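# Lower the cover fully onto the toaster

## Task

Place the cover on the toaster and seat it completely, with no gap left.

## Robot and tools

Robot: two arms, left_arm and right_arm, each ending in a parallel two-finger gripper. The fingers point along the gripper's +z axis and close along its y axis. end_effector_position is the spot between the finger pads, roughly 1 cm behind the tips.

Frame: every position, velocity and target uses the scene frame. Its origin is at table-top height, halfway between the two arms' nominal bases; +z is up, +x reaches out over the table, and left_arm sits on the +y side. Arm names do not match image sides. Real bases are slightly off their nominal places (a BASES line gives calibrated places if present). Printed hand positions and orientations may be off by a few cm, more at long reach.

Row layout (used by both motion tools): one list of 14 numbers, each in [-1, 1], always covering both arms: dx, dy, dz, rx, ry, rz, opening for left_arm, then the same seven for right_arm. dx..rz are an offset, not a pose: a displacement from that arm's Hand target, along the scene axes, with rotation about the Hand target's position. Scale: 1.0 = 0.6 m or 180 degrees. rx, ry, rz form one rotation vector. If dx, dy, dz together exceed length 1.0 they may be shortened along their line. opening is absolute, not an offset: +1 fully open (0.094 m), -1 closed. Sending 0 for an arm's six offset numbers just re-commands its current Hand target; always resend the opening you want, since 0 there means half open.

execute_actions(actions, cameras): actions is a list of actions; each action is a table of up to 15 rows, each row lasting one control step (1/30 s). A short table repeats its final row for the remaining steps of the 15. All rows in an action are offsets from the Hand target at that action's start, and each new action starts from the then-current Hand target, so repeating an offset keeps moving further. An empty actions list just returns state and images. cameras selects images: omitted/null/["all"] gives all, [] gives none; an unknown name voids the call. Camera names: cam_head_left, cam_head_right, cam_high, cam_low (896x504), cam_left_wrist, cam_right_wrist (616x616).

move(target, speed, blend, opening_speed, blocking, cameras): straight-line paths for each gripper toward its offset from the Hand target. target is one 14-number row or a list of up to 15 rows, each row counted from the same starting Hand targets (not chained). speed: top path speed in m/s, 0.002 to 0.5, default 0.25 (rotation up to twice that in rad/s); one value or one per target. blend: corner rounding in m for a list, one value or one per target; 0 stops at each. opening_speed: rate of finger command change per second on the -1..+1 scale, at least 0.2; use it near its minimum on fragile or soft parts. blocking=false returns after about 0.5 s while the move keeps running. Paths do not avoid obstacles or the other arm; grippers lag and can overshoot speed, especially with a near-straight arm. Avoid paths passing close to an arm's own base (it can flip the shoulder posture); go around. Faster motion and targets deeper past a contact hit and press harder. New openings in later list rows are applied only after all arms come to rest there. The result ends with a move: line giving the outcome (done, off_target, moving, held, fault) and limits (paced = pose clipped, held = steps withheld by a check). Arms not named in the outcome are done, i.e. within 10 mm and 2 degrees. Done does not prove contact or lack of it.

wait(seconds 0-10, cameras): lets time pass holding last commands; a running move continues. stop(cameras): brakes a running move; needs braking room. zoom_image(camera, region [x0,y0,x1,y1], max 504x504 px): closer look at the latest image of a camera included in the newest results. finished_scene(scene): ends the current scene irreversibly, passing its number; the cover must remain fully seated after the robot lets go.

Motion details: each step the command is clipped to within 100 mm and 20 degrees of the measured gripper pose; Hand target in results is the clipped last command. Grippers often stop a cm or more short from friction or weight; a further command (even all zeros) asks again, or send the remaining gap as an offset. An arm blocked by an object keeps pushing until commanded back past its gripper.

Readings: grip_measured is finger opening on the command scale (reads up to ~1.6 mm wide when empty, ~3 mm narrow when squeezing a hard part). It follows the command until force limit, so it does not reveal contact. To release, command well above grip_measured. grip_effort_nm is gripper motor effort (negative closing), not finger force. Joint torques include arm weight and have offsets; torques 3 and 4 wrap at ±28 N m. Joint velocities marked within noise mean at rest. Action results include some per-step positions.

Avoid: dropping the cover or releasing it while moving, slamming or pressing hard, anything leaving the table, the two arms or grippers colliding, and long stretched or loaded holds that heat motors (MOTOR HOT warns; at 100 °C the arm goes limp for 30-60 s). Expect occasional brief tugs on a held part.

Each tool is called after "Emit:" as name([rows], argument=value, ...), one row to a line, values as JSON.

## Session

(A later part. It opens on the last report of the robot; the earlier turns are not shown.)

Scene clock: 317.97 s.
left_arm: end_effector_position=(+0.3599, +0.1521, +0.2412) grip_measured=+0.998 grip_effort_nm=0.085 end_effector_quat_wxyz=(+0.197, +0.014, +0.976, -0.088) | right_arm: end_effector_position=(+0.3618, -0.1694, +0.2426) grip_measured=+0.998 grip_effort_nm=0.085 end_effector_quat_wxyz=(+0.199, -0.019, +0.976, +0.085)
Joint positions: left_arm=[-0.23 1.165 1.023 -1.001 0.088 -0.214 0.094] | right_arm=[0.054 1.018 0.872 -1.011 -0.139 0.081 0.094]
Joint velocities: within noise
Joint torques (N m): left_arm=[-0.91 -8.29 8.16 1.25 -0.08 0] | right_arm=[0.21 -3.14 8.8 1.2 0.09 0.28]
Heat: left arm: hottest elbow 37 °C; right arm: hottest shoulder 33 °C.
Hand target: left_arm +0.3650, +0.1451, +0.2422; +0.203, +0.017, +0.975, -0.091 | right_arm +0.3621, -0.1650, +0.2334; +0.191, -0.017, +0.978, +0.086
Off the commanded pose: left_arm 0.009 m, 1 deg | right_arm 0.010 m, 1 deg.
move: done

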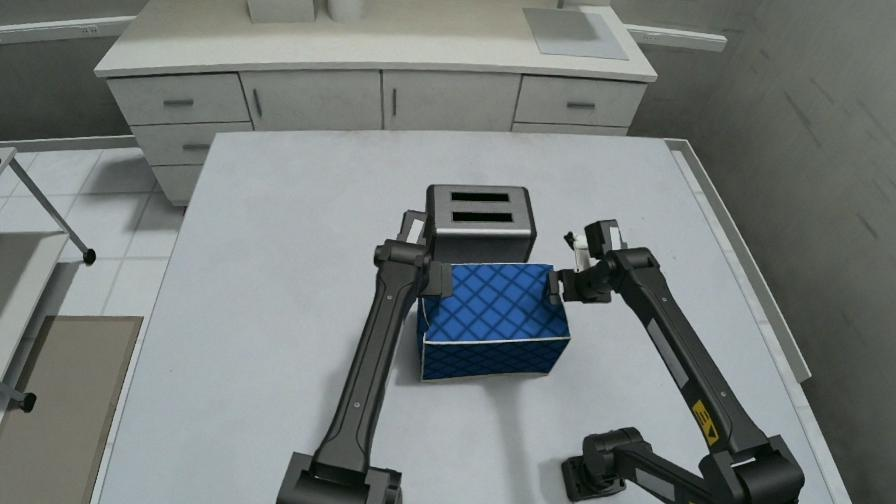

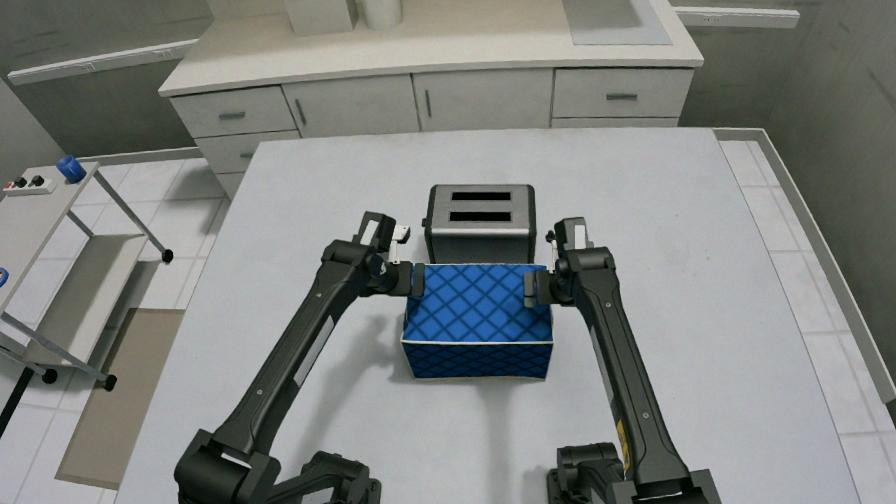

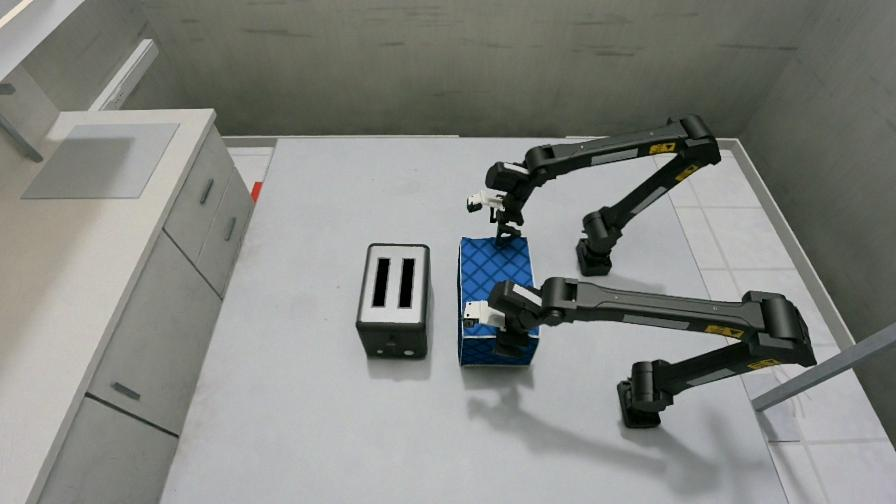

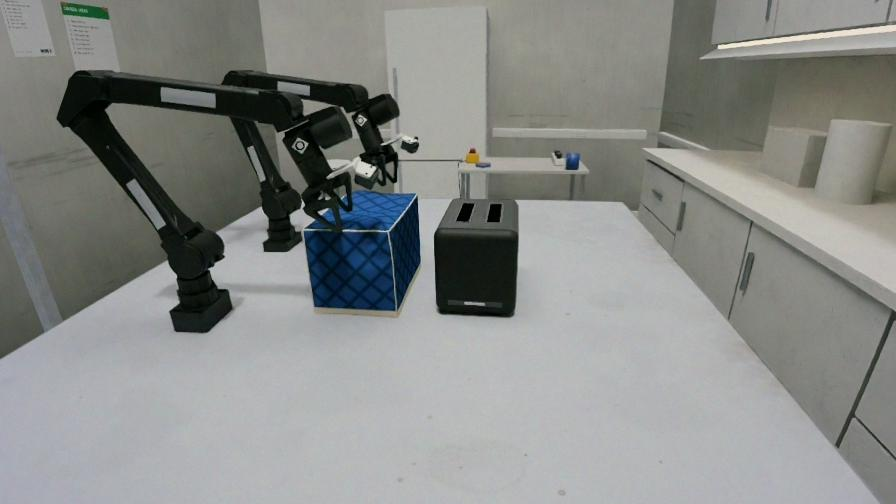

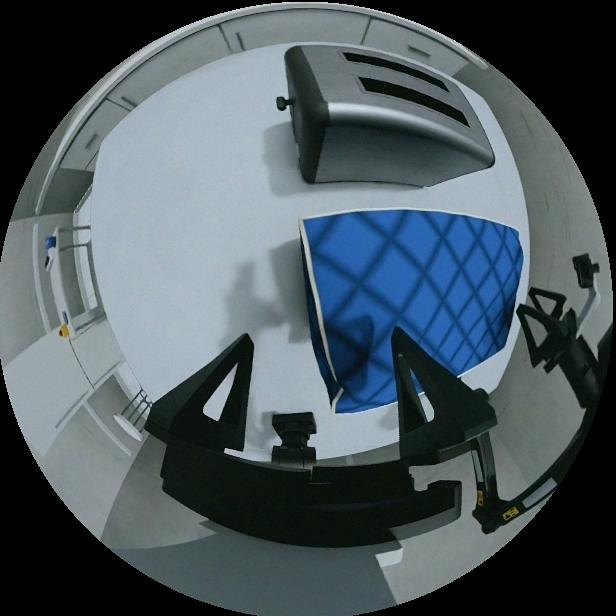

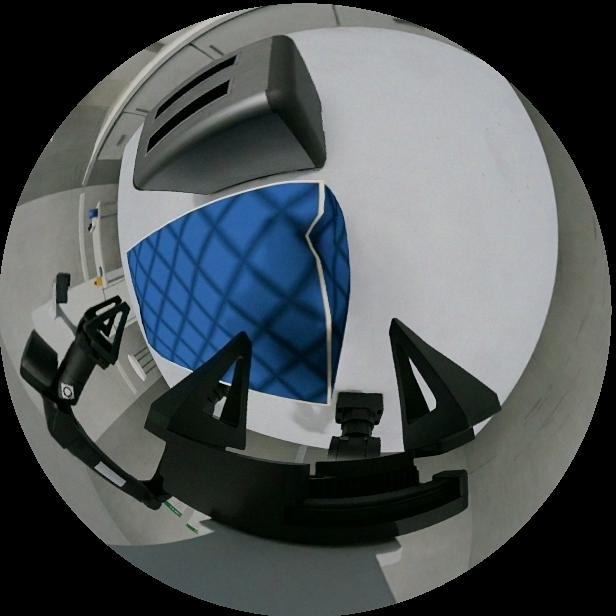

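Emit:
move([
  [0.025,0,0,0,0,0,1,0.023,0,0,0,0,0,1],
  [0.025,0,-0.098,0,0,0,1,0.023,0,-0.098,0,0,0,1],
], speed=0.1, blend=0.01)

Emit:
zoom_image(camera="cam_low", region=[260, 150, 540, 330])

Emit:
zoom_image(camera="cam_high", region=[420, 180, 600, 380])

Scene clock: 327.37 s.
left_arm: end_effector_position=(+0.3771, +0.1482, +0.1908) grip_measured=+0.998 grip_effort_nm=0.105 end_effector_quat_wxyz=(+0.207, +0.015, +0.974, -0.090) | right_arm: end_effector_position=(+0.3799, -0.1678, +0.1940) grip_measured=+0.998 grip_effort_nm=0.085 end_effector_quat_wxyz=(+0.211, -0.020, +0.973, +0.086)
Joint positions: left_arm=[-0.23 1.234 0.937 -0.826 0.088 -0.215 0.094] | right_arm=[0.054 1.091 0.782 -0.822 -0.139 0.081 0.094]
Joint velocities: within noise
Joint torques (N m): left_arm=[-0.21 -8.18 7.35 1.07 0.05 0.05] | right_arm=[-0.26 -2.78 7.6 1.17 0.04 0.22]
Heat: left arm: hottest elbow 37 °C; right arm: hottest shoulder 33 °C.
Hand target: left_arm +0.3799, +0.1452, +0.1835; +0.203, +0.017, +0.975, -0.090 | right_arm +0.3759, -0.1650, +0.1746; +0.191, -0.017, +0.978, +0.086
Off the commanded pose: left_arm 0.008 m, 1 deg | right_arm 0.020 m, 2 deg.
move: off_target (right_arm); blend cut to 0.0076 m at target 1

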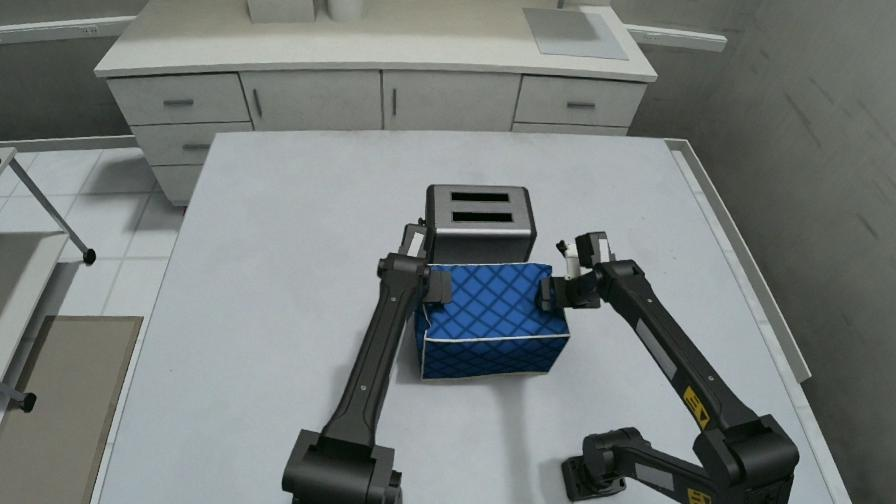

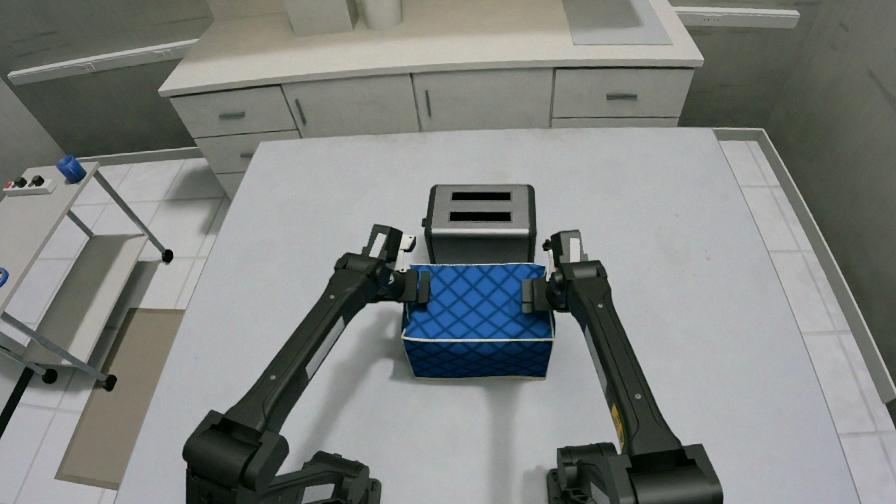

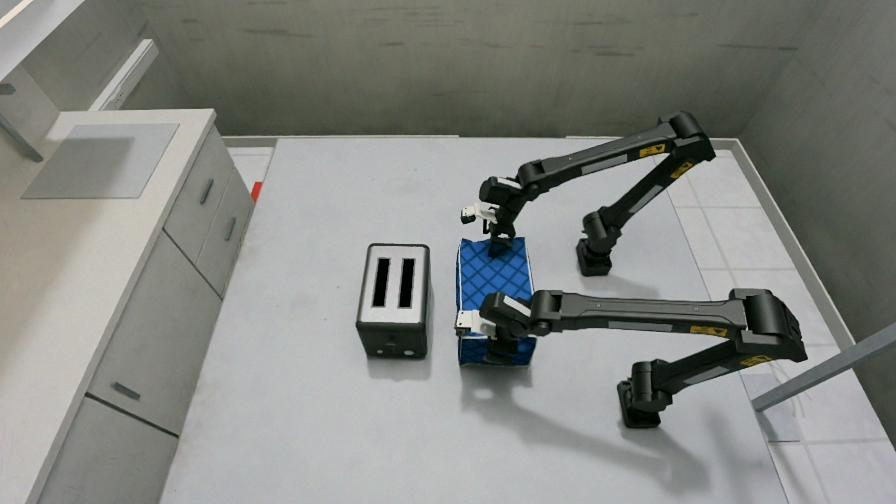

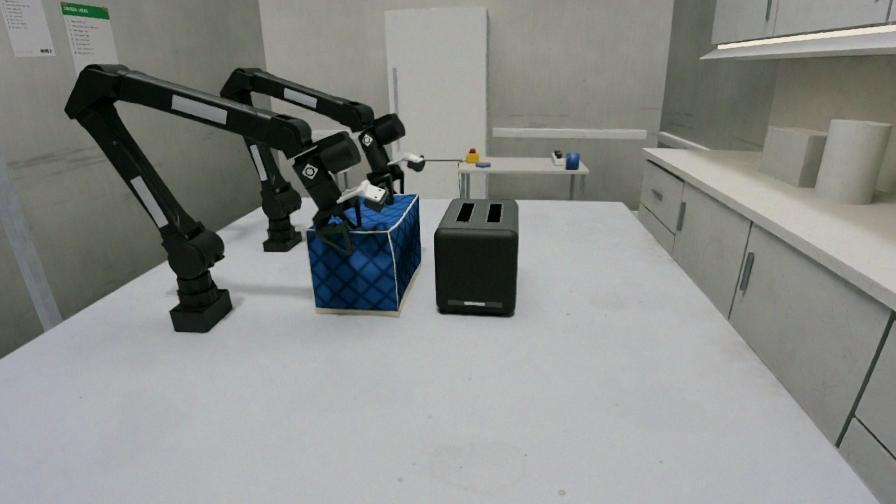

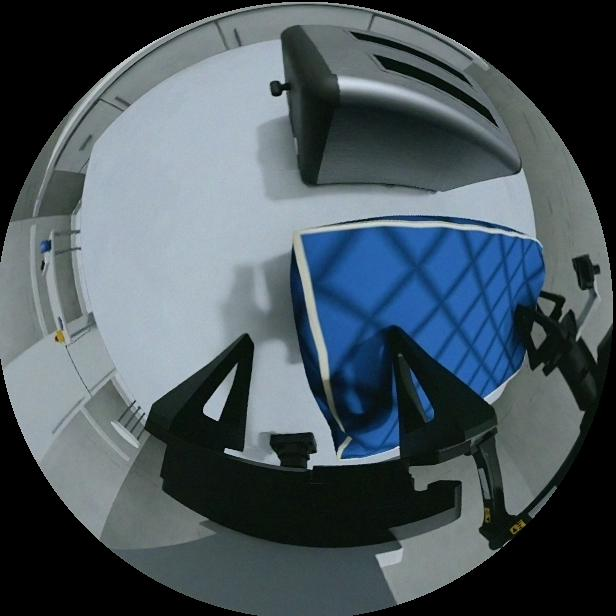

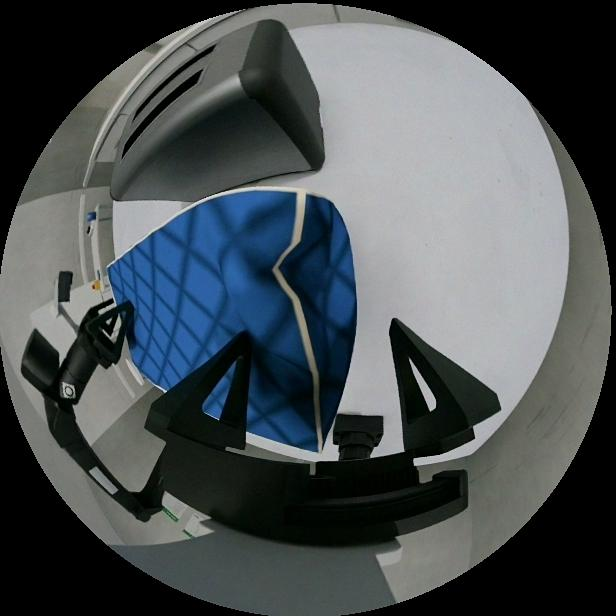

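Scaled by 1.800.

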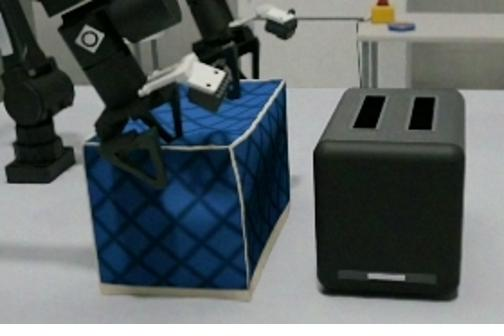

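Scaled by 2.520.

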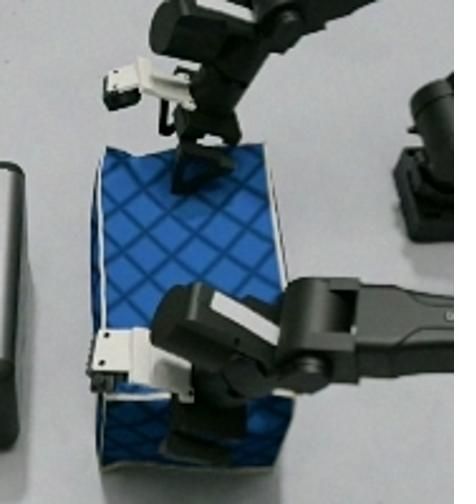

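Emit:
move(target=[0,0,0,0,0,0,-0.92,0,0,0,0,0,0,-0.92], opening_speed=0.6)

Emit:
zoom_image(camera="cam_low", region=[260, 150, 540, 330])

Emit:
zoom_image(camera="cam_high", region=[420, 180, 600, 380])

Scene clock: 337.77 s.
left_arm: end_effector_position=(+0.3777, +0.1389, +0.1925) grip_measured=-0.915 grip_effort_nm=-0.755 end_effector_quat_wxyz=(+0.210, +0.020, +0.972, -0.104) | right_arm: end_effector_position=(+0.3798, -0.1590, +0.1922) grip_measured=-0.911 grip_effort_nm=-0.481 end_effector_quat_wxyz=(+0.209, -0.025, +0.973, +0.097)
Joint positions: left_arm=[-0.242 1.234 0.937 -0.813 0.109 -0.222 0.004] | right_arm=[0.069 1.097 0.78 -0.814 -0.156 0.09 0.004]
Joint velocities: within noise
Joint torques (N m): left_arm=[0.67 -8.35 7.42 0.68 -0.73 0.14] | right_arm=[-1.38 -3.19 7.73 0.91 0.72 0.12]
Heat: left arm: hottest elbow 36 °C; right arm: hottest shoulder 32 °C.
Hand target: left_arm +0.3799, +0.1452, +0.1835; +0.203, +0.017, +0.975, -0.090 | right_arm +0.3758, -0.1649, +0.1745; +0.191, -0.017, +0.978, +0.086
Off the commanded pose: left_arm 0.011 m, 2 deg | right_arm 0.019 m, 3 deg.
move: off_target (left_arm, right_arm)

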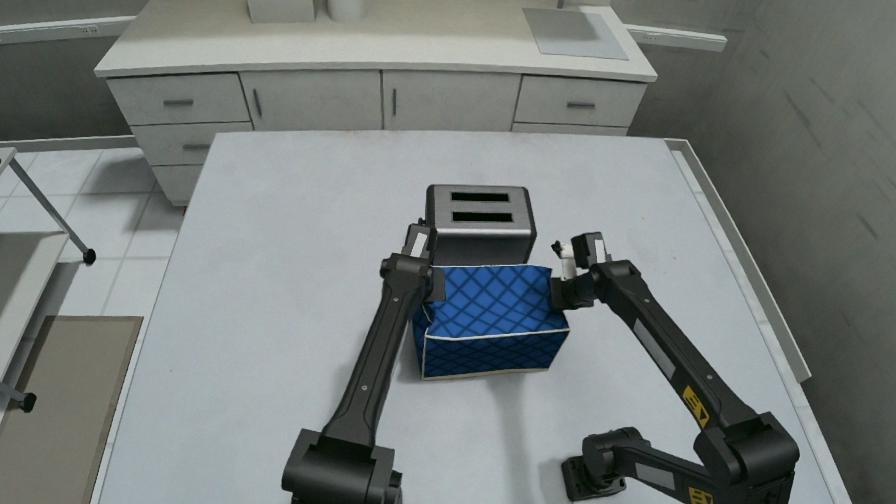

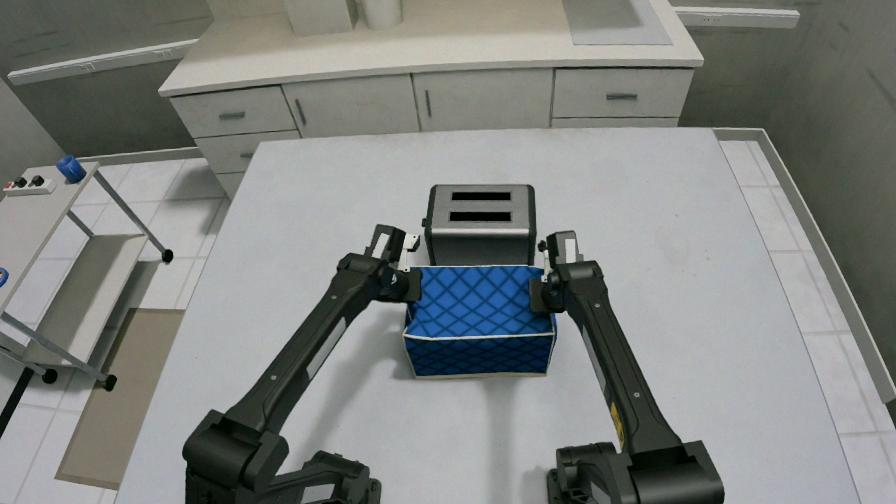

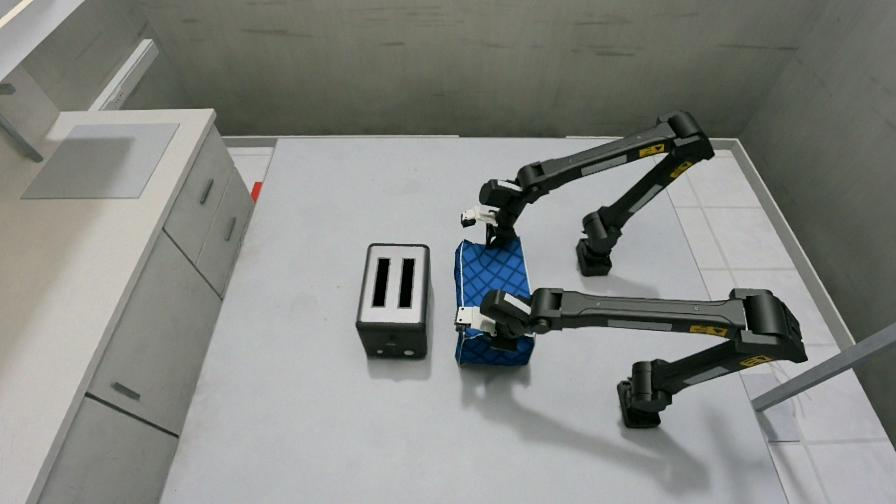

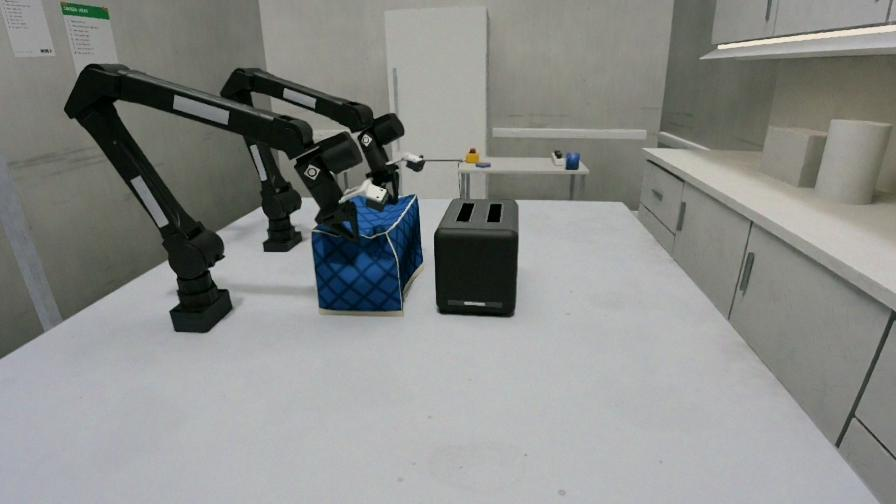

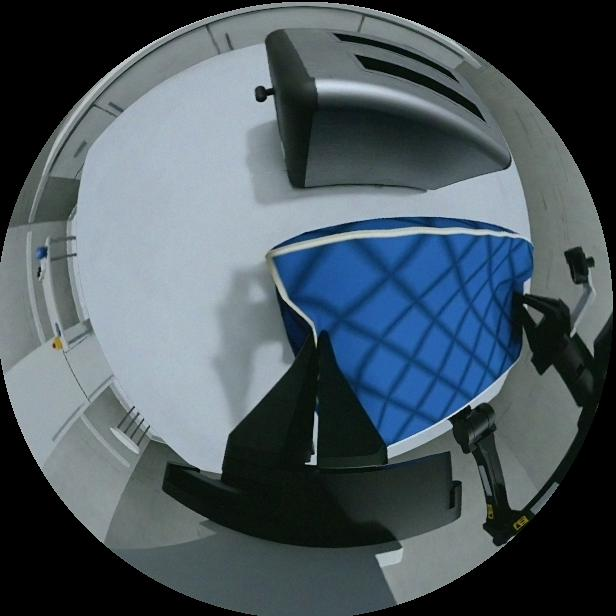

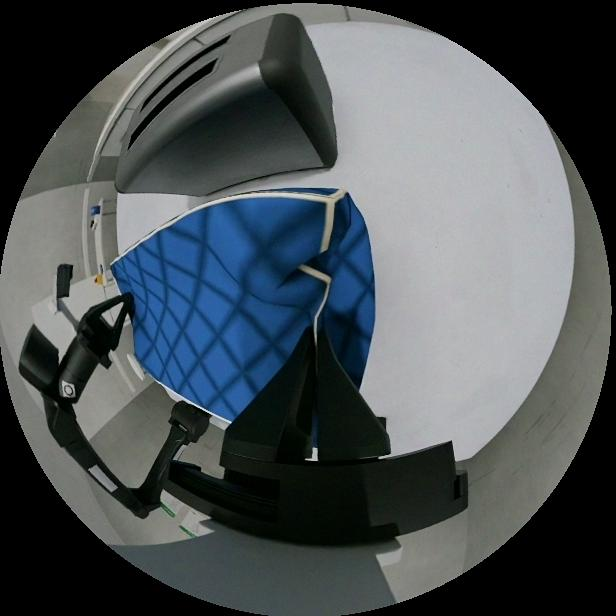

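Scaled by 1.800.

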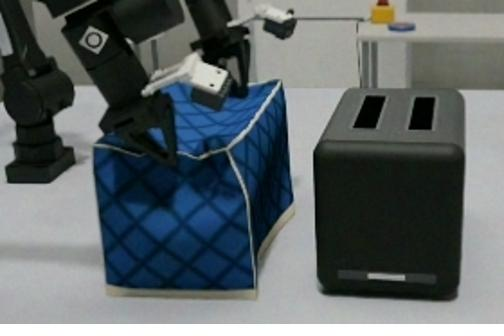

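Scaled by 2.520.

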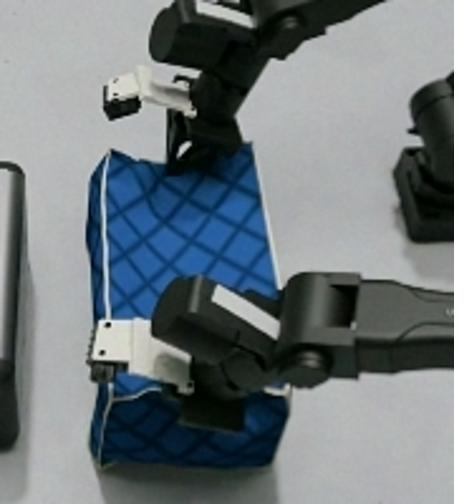

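Emit:
move([
  [0,0,0.1,0,0,0,-0.95,0.007,0,0.116,0,0,0,-0.95],
  [0.03,0,0.42,0,0,0,-0.95,0.037,0,0.435,0,0,0,-0.95],
], speed=[0.08,0.15], blend=0.01)

Emit:
zoom_image(camera="cam_low", region=[260, 60, 540, 330])

Emit:
zoom_image(camera="cam_high", region=[420, 130, 620, 380])

Scene clock: 345.70 s.
left_arm: end_effector_position=(+0.3887, +0.1361, +0.4179) grip_measured=-0.934 grip_effort_nm=-1.018 end_effector_quat_wxyz=(+0.187, +0.017, +0.978, -0.095) | right_arm: end_effector_position=(+0.3863, -0.1590, +0.4122) grip_measured=-0.948 grip_effort_nm=-1.038 end_effector_quat_wxyz=(+0.169, -0.019, +0.981, +0.090)
Joint positions: left_arm=[-0.245 1.295 1.603 -1.466 0.101 -0.227 0.003] | right_arm=[0.071 1.151 1.425 -1.487 -0.147 0.096 0.002]
Joint velocities: within noise
Joint torques (N m): left_arm=[1.38 -9.76 11.04 0.28 -0.27 0.3] | right_arm=[-2.08 -4.72 15.19 0.4 0.27 0.01]
Heat: left arm: hottest elbow 36 °C; right arm: hottest shoulder 32 °C.
Hand target: left_arm +0.3979, +0.1452, +0.4353; +0.203, +0.017, +0.975, -0.090 | right_arm +0.3980, -0.1650, +0.4355; +0.191, -0.017, +0.978, +0.086
Off the commanded pose: left_arm 0.022 m, 2 deg | right_arm 0.027 m, 3 deg.
move: off_target (left_arm, right_arm)

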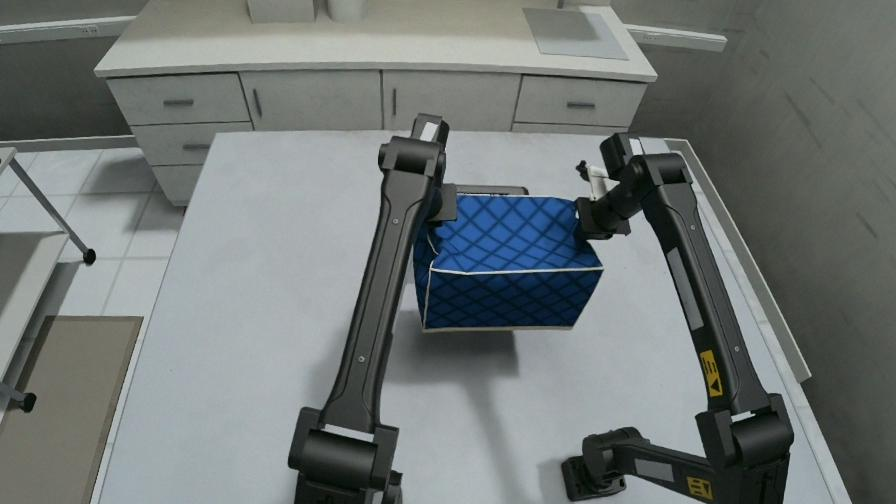

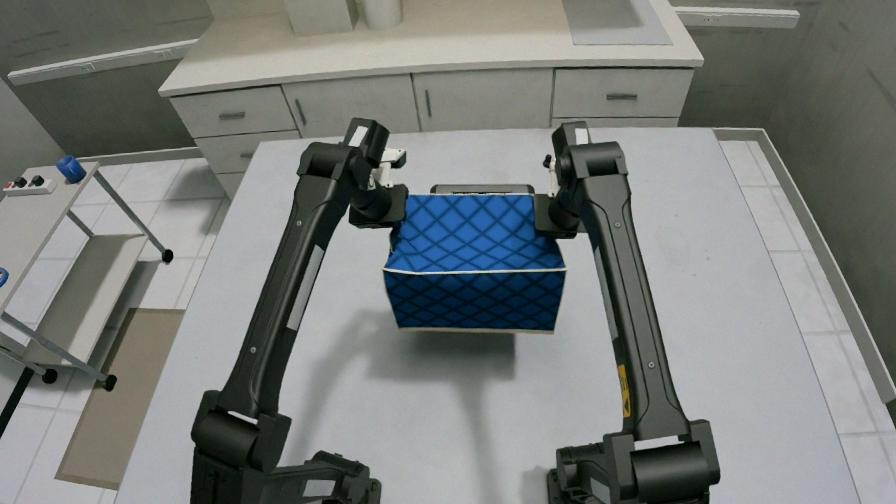

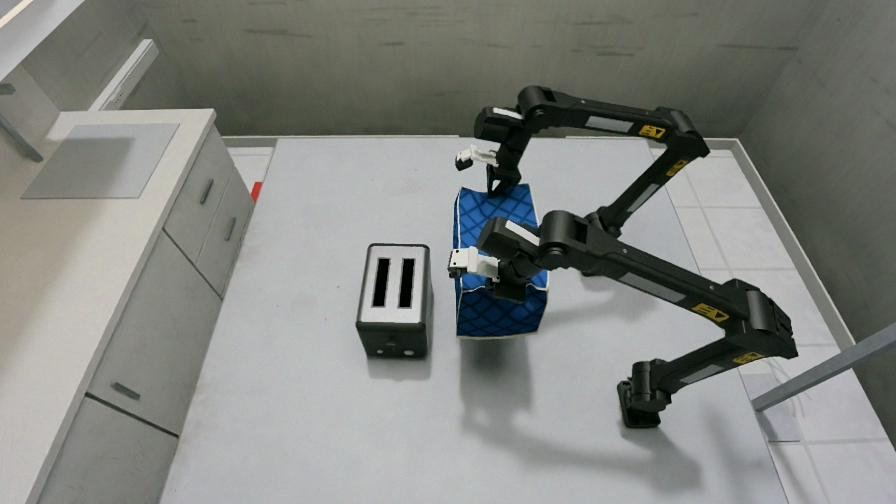

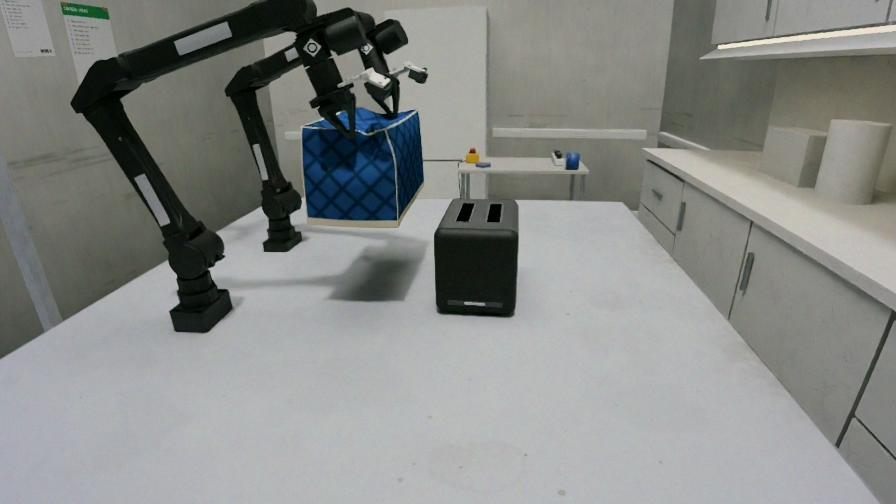

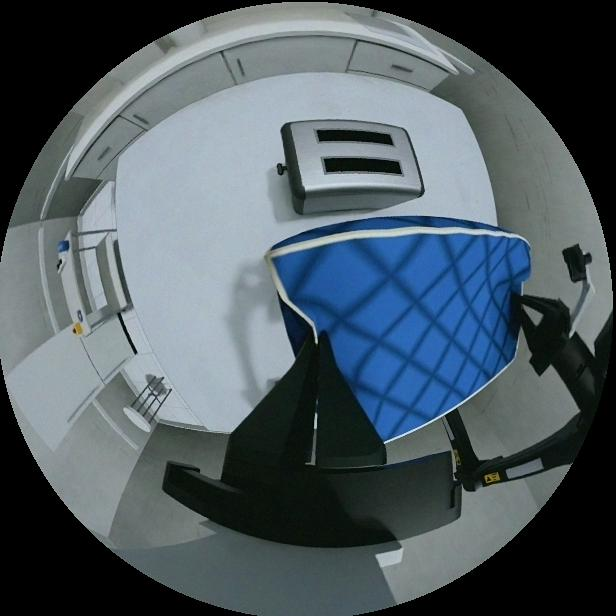

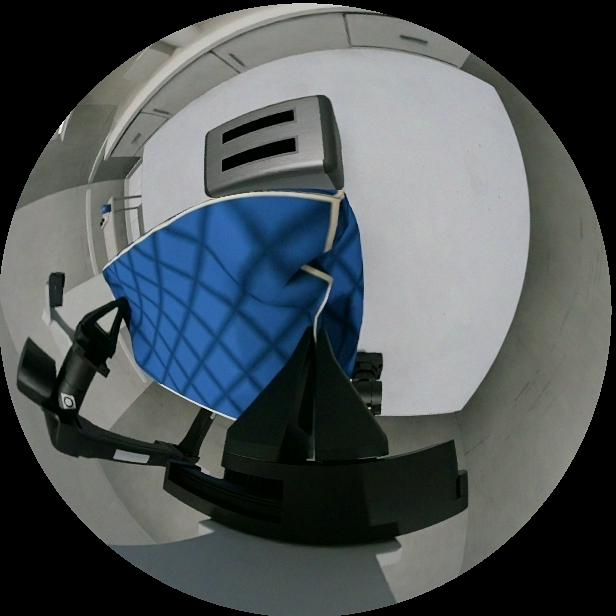

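Scaled by 1.800.

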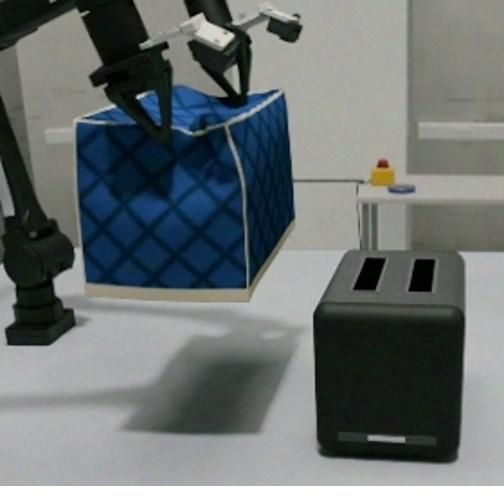

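Scaled by 2.016.

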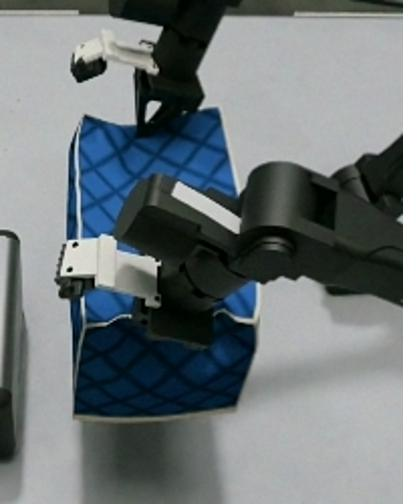

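Emit:
move([
  [0,-0.005,0.08,0,0,0,-0.95,0,-0.005,0.09,0,0,0,-0.95],
  [0.36,-0.005,0.09,0,0,0,-0.95,0.36,-0.005,0.1,0,0,0,-0.95],
], speed=0.15, blend=0.02)

Emit:
zoom_image(camera="cam_low", region=[360, 40, 640, 330])

Emit:
zoom_image(camera="cam_high", region=[320, 130, 520, 380])

Scene clock: 359.23 s.
left_arm: end_effector_position=(+0.6113, +0.1345, +0.4761) grip_measured=-0.936 grip_effort_nm=-1.028 end_effector_quat_wxyz=(+0.242, +0.009, +0.965, -0.101) | right_arm: end_effector_position=(+0.6064, -0.1621, +0.4805) grip_measured=-0.948 grip_effort_nm=-1.038 end_effector_quat_wxyz=(+0.196, -0.009, +0.977, +0.088)
Joint positions: left_arm=[-0.162 1.974 2.599 -1.68 0.124 -0.17 0.003] | right_arm=[0.025 1.79 2.297 -1.671 -0.152 0.075 0.002]
Joint velocities: within noise
Joint torques (N m): left_arm=[0.97 -20.25 9.72 0.47 0.15 0.24] | right_arm=[-2.02 -12.34 14.02 0.54 -0.24 -0.12]
Heat: left arm: hottest elbow 36 °C; right arm: hottest elbow 34 °C.
Hand target: left_arm +0.6139, +0.1422, +0.4896; +0.203, +0.017, +0.975, -0.090 | right_arm +0.6140, -0.1681, +0.4955; +0.191, -0.017, +0.978, +0.086
Off the commanded pose: left_arm 0.015 m, 5 deg | right_arm 0.018 m, 1 deg.
joint sent to its limit (left arm) — joint 4 (wrist pitch), lower limit. The joint targets are off in orientation, not in position.
joint sent to its limit (right arm) — joint 4 (wrist pitch), lower limit. The joint targets are off in orientation, not in position.
move: off_target (left_arm, right_arm)

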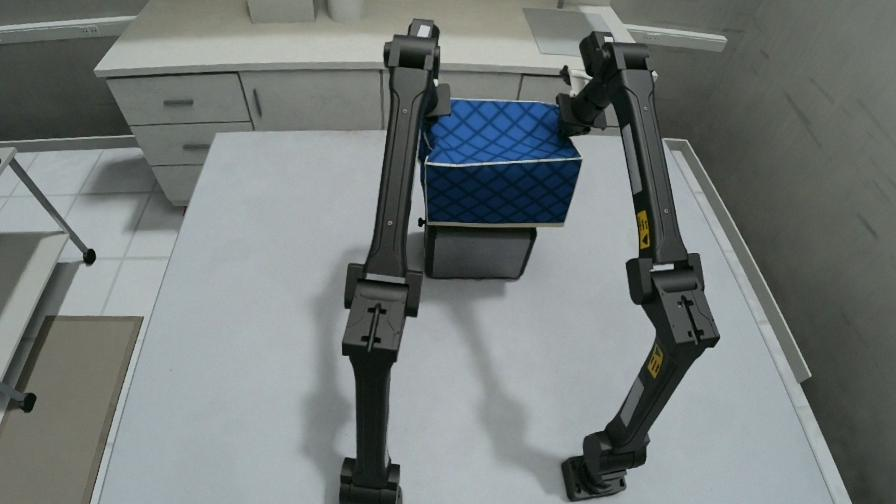

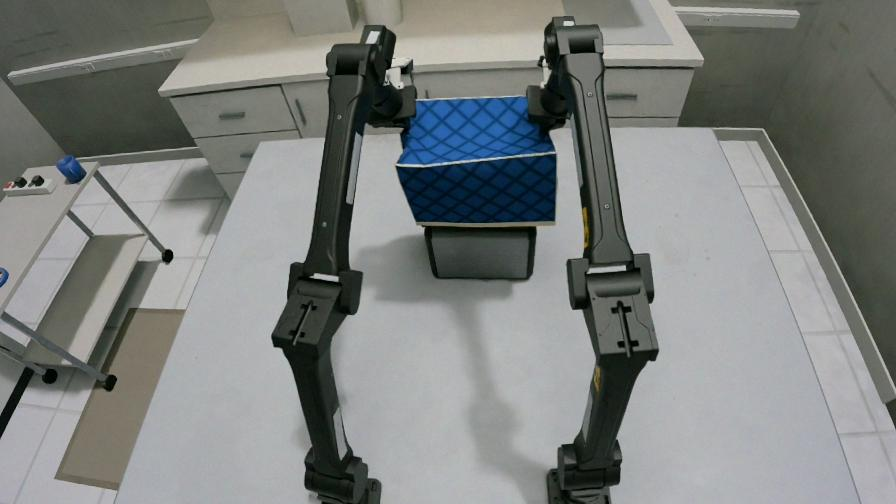

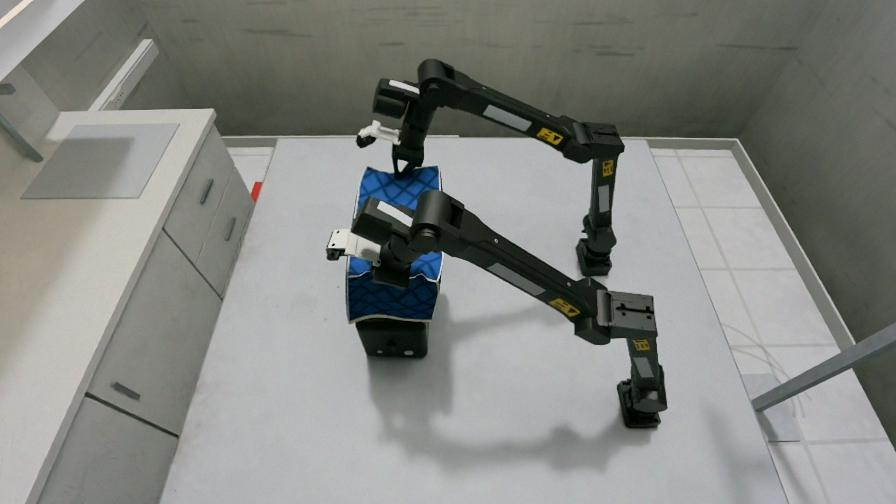

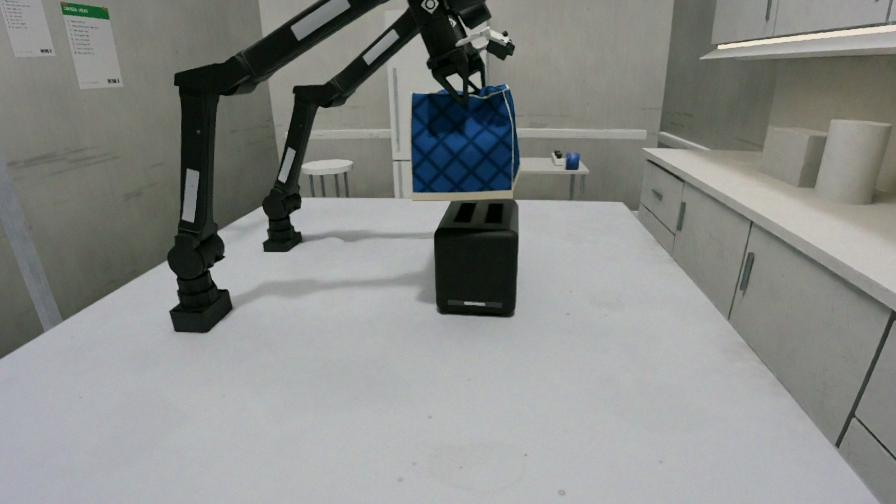

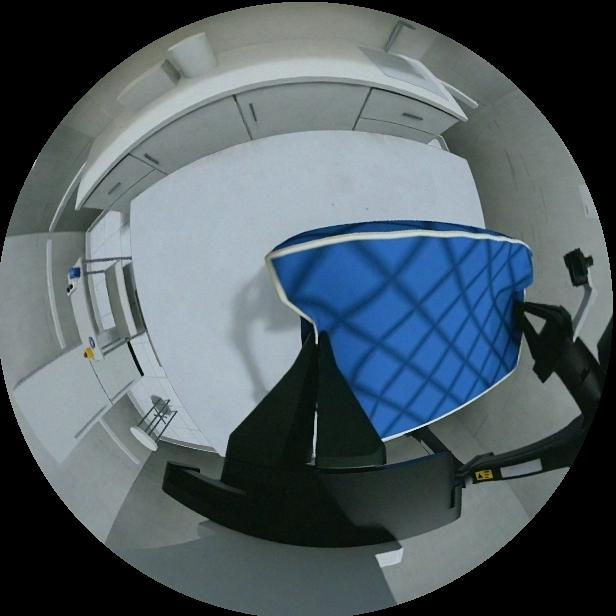

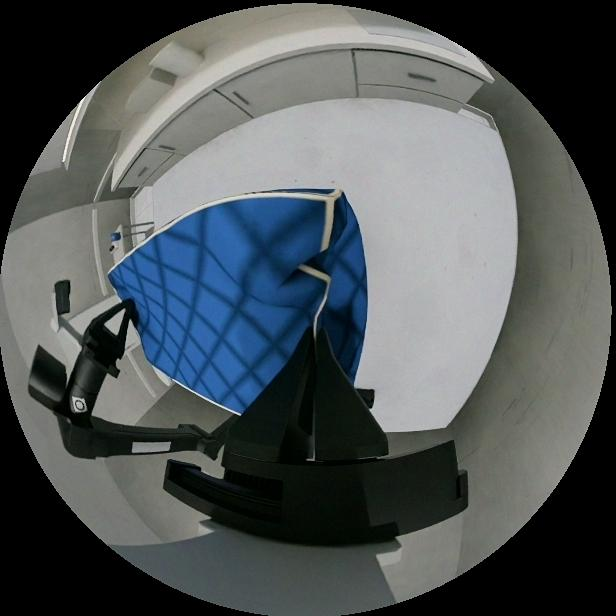

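Scaled by 1.738.

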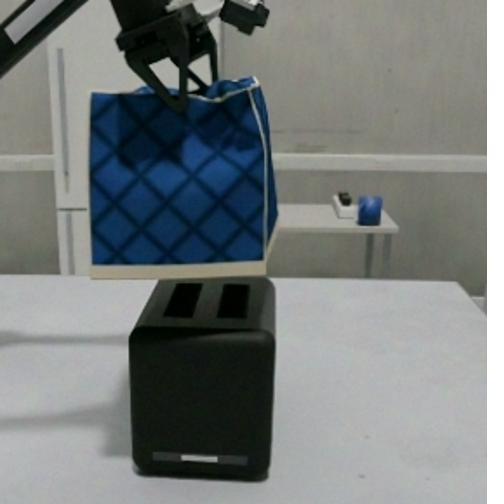

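Scaled by 2.016.

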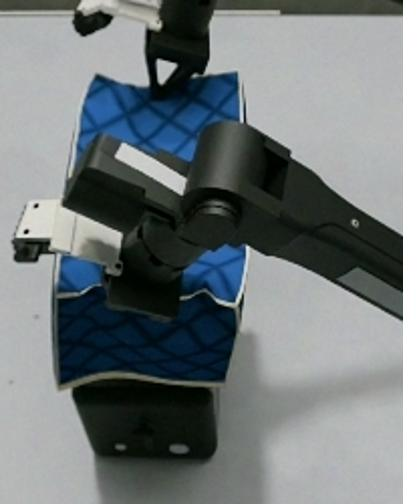

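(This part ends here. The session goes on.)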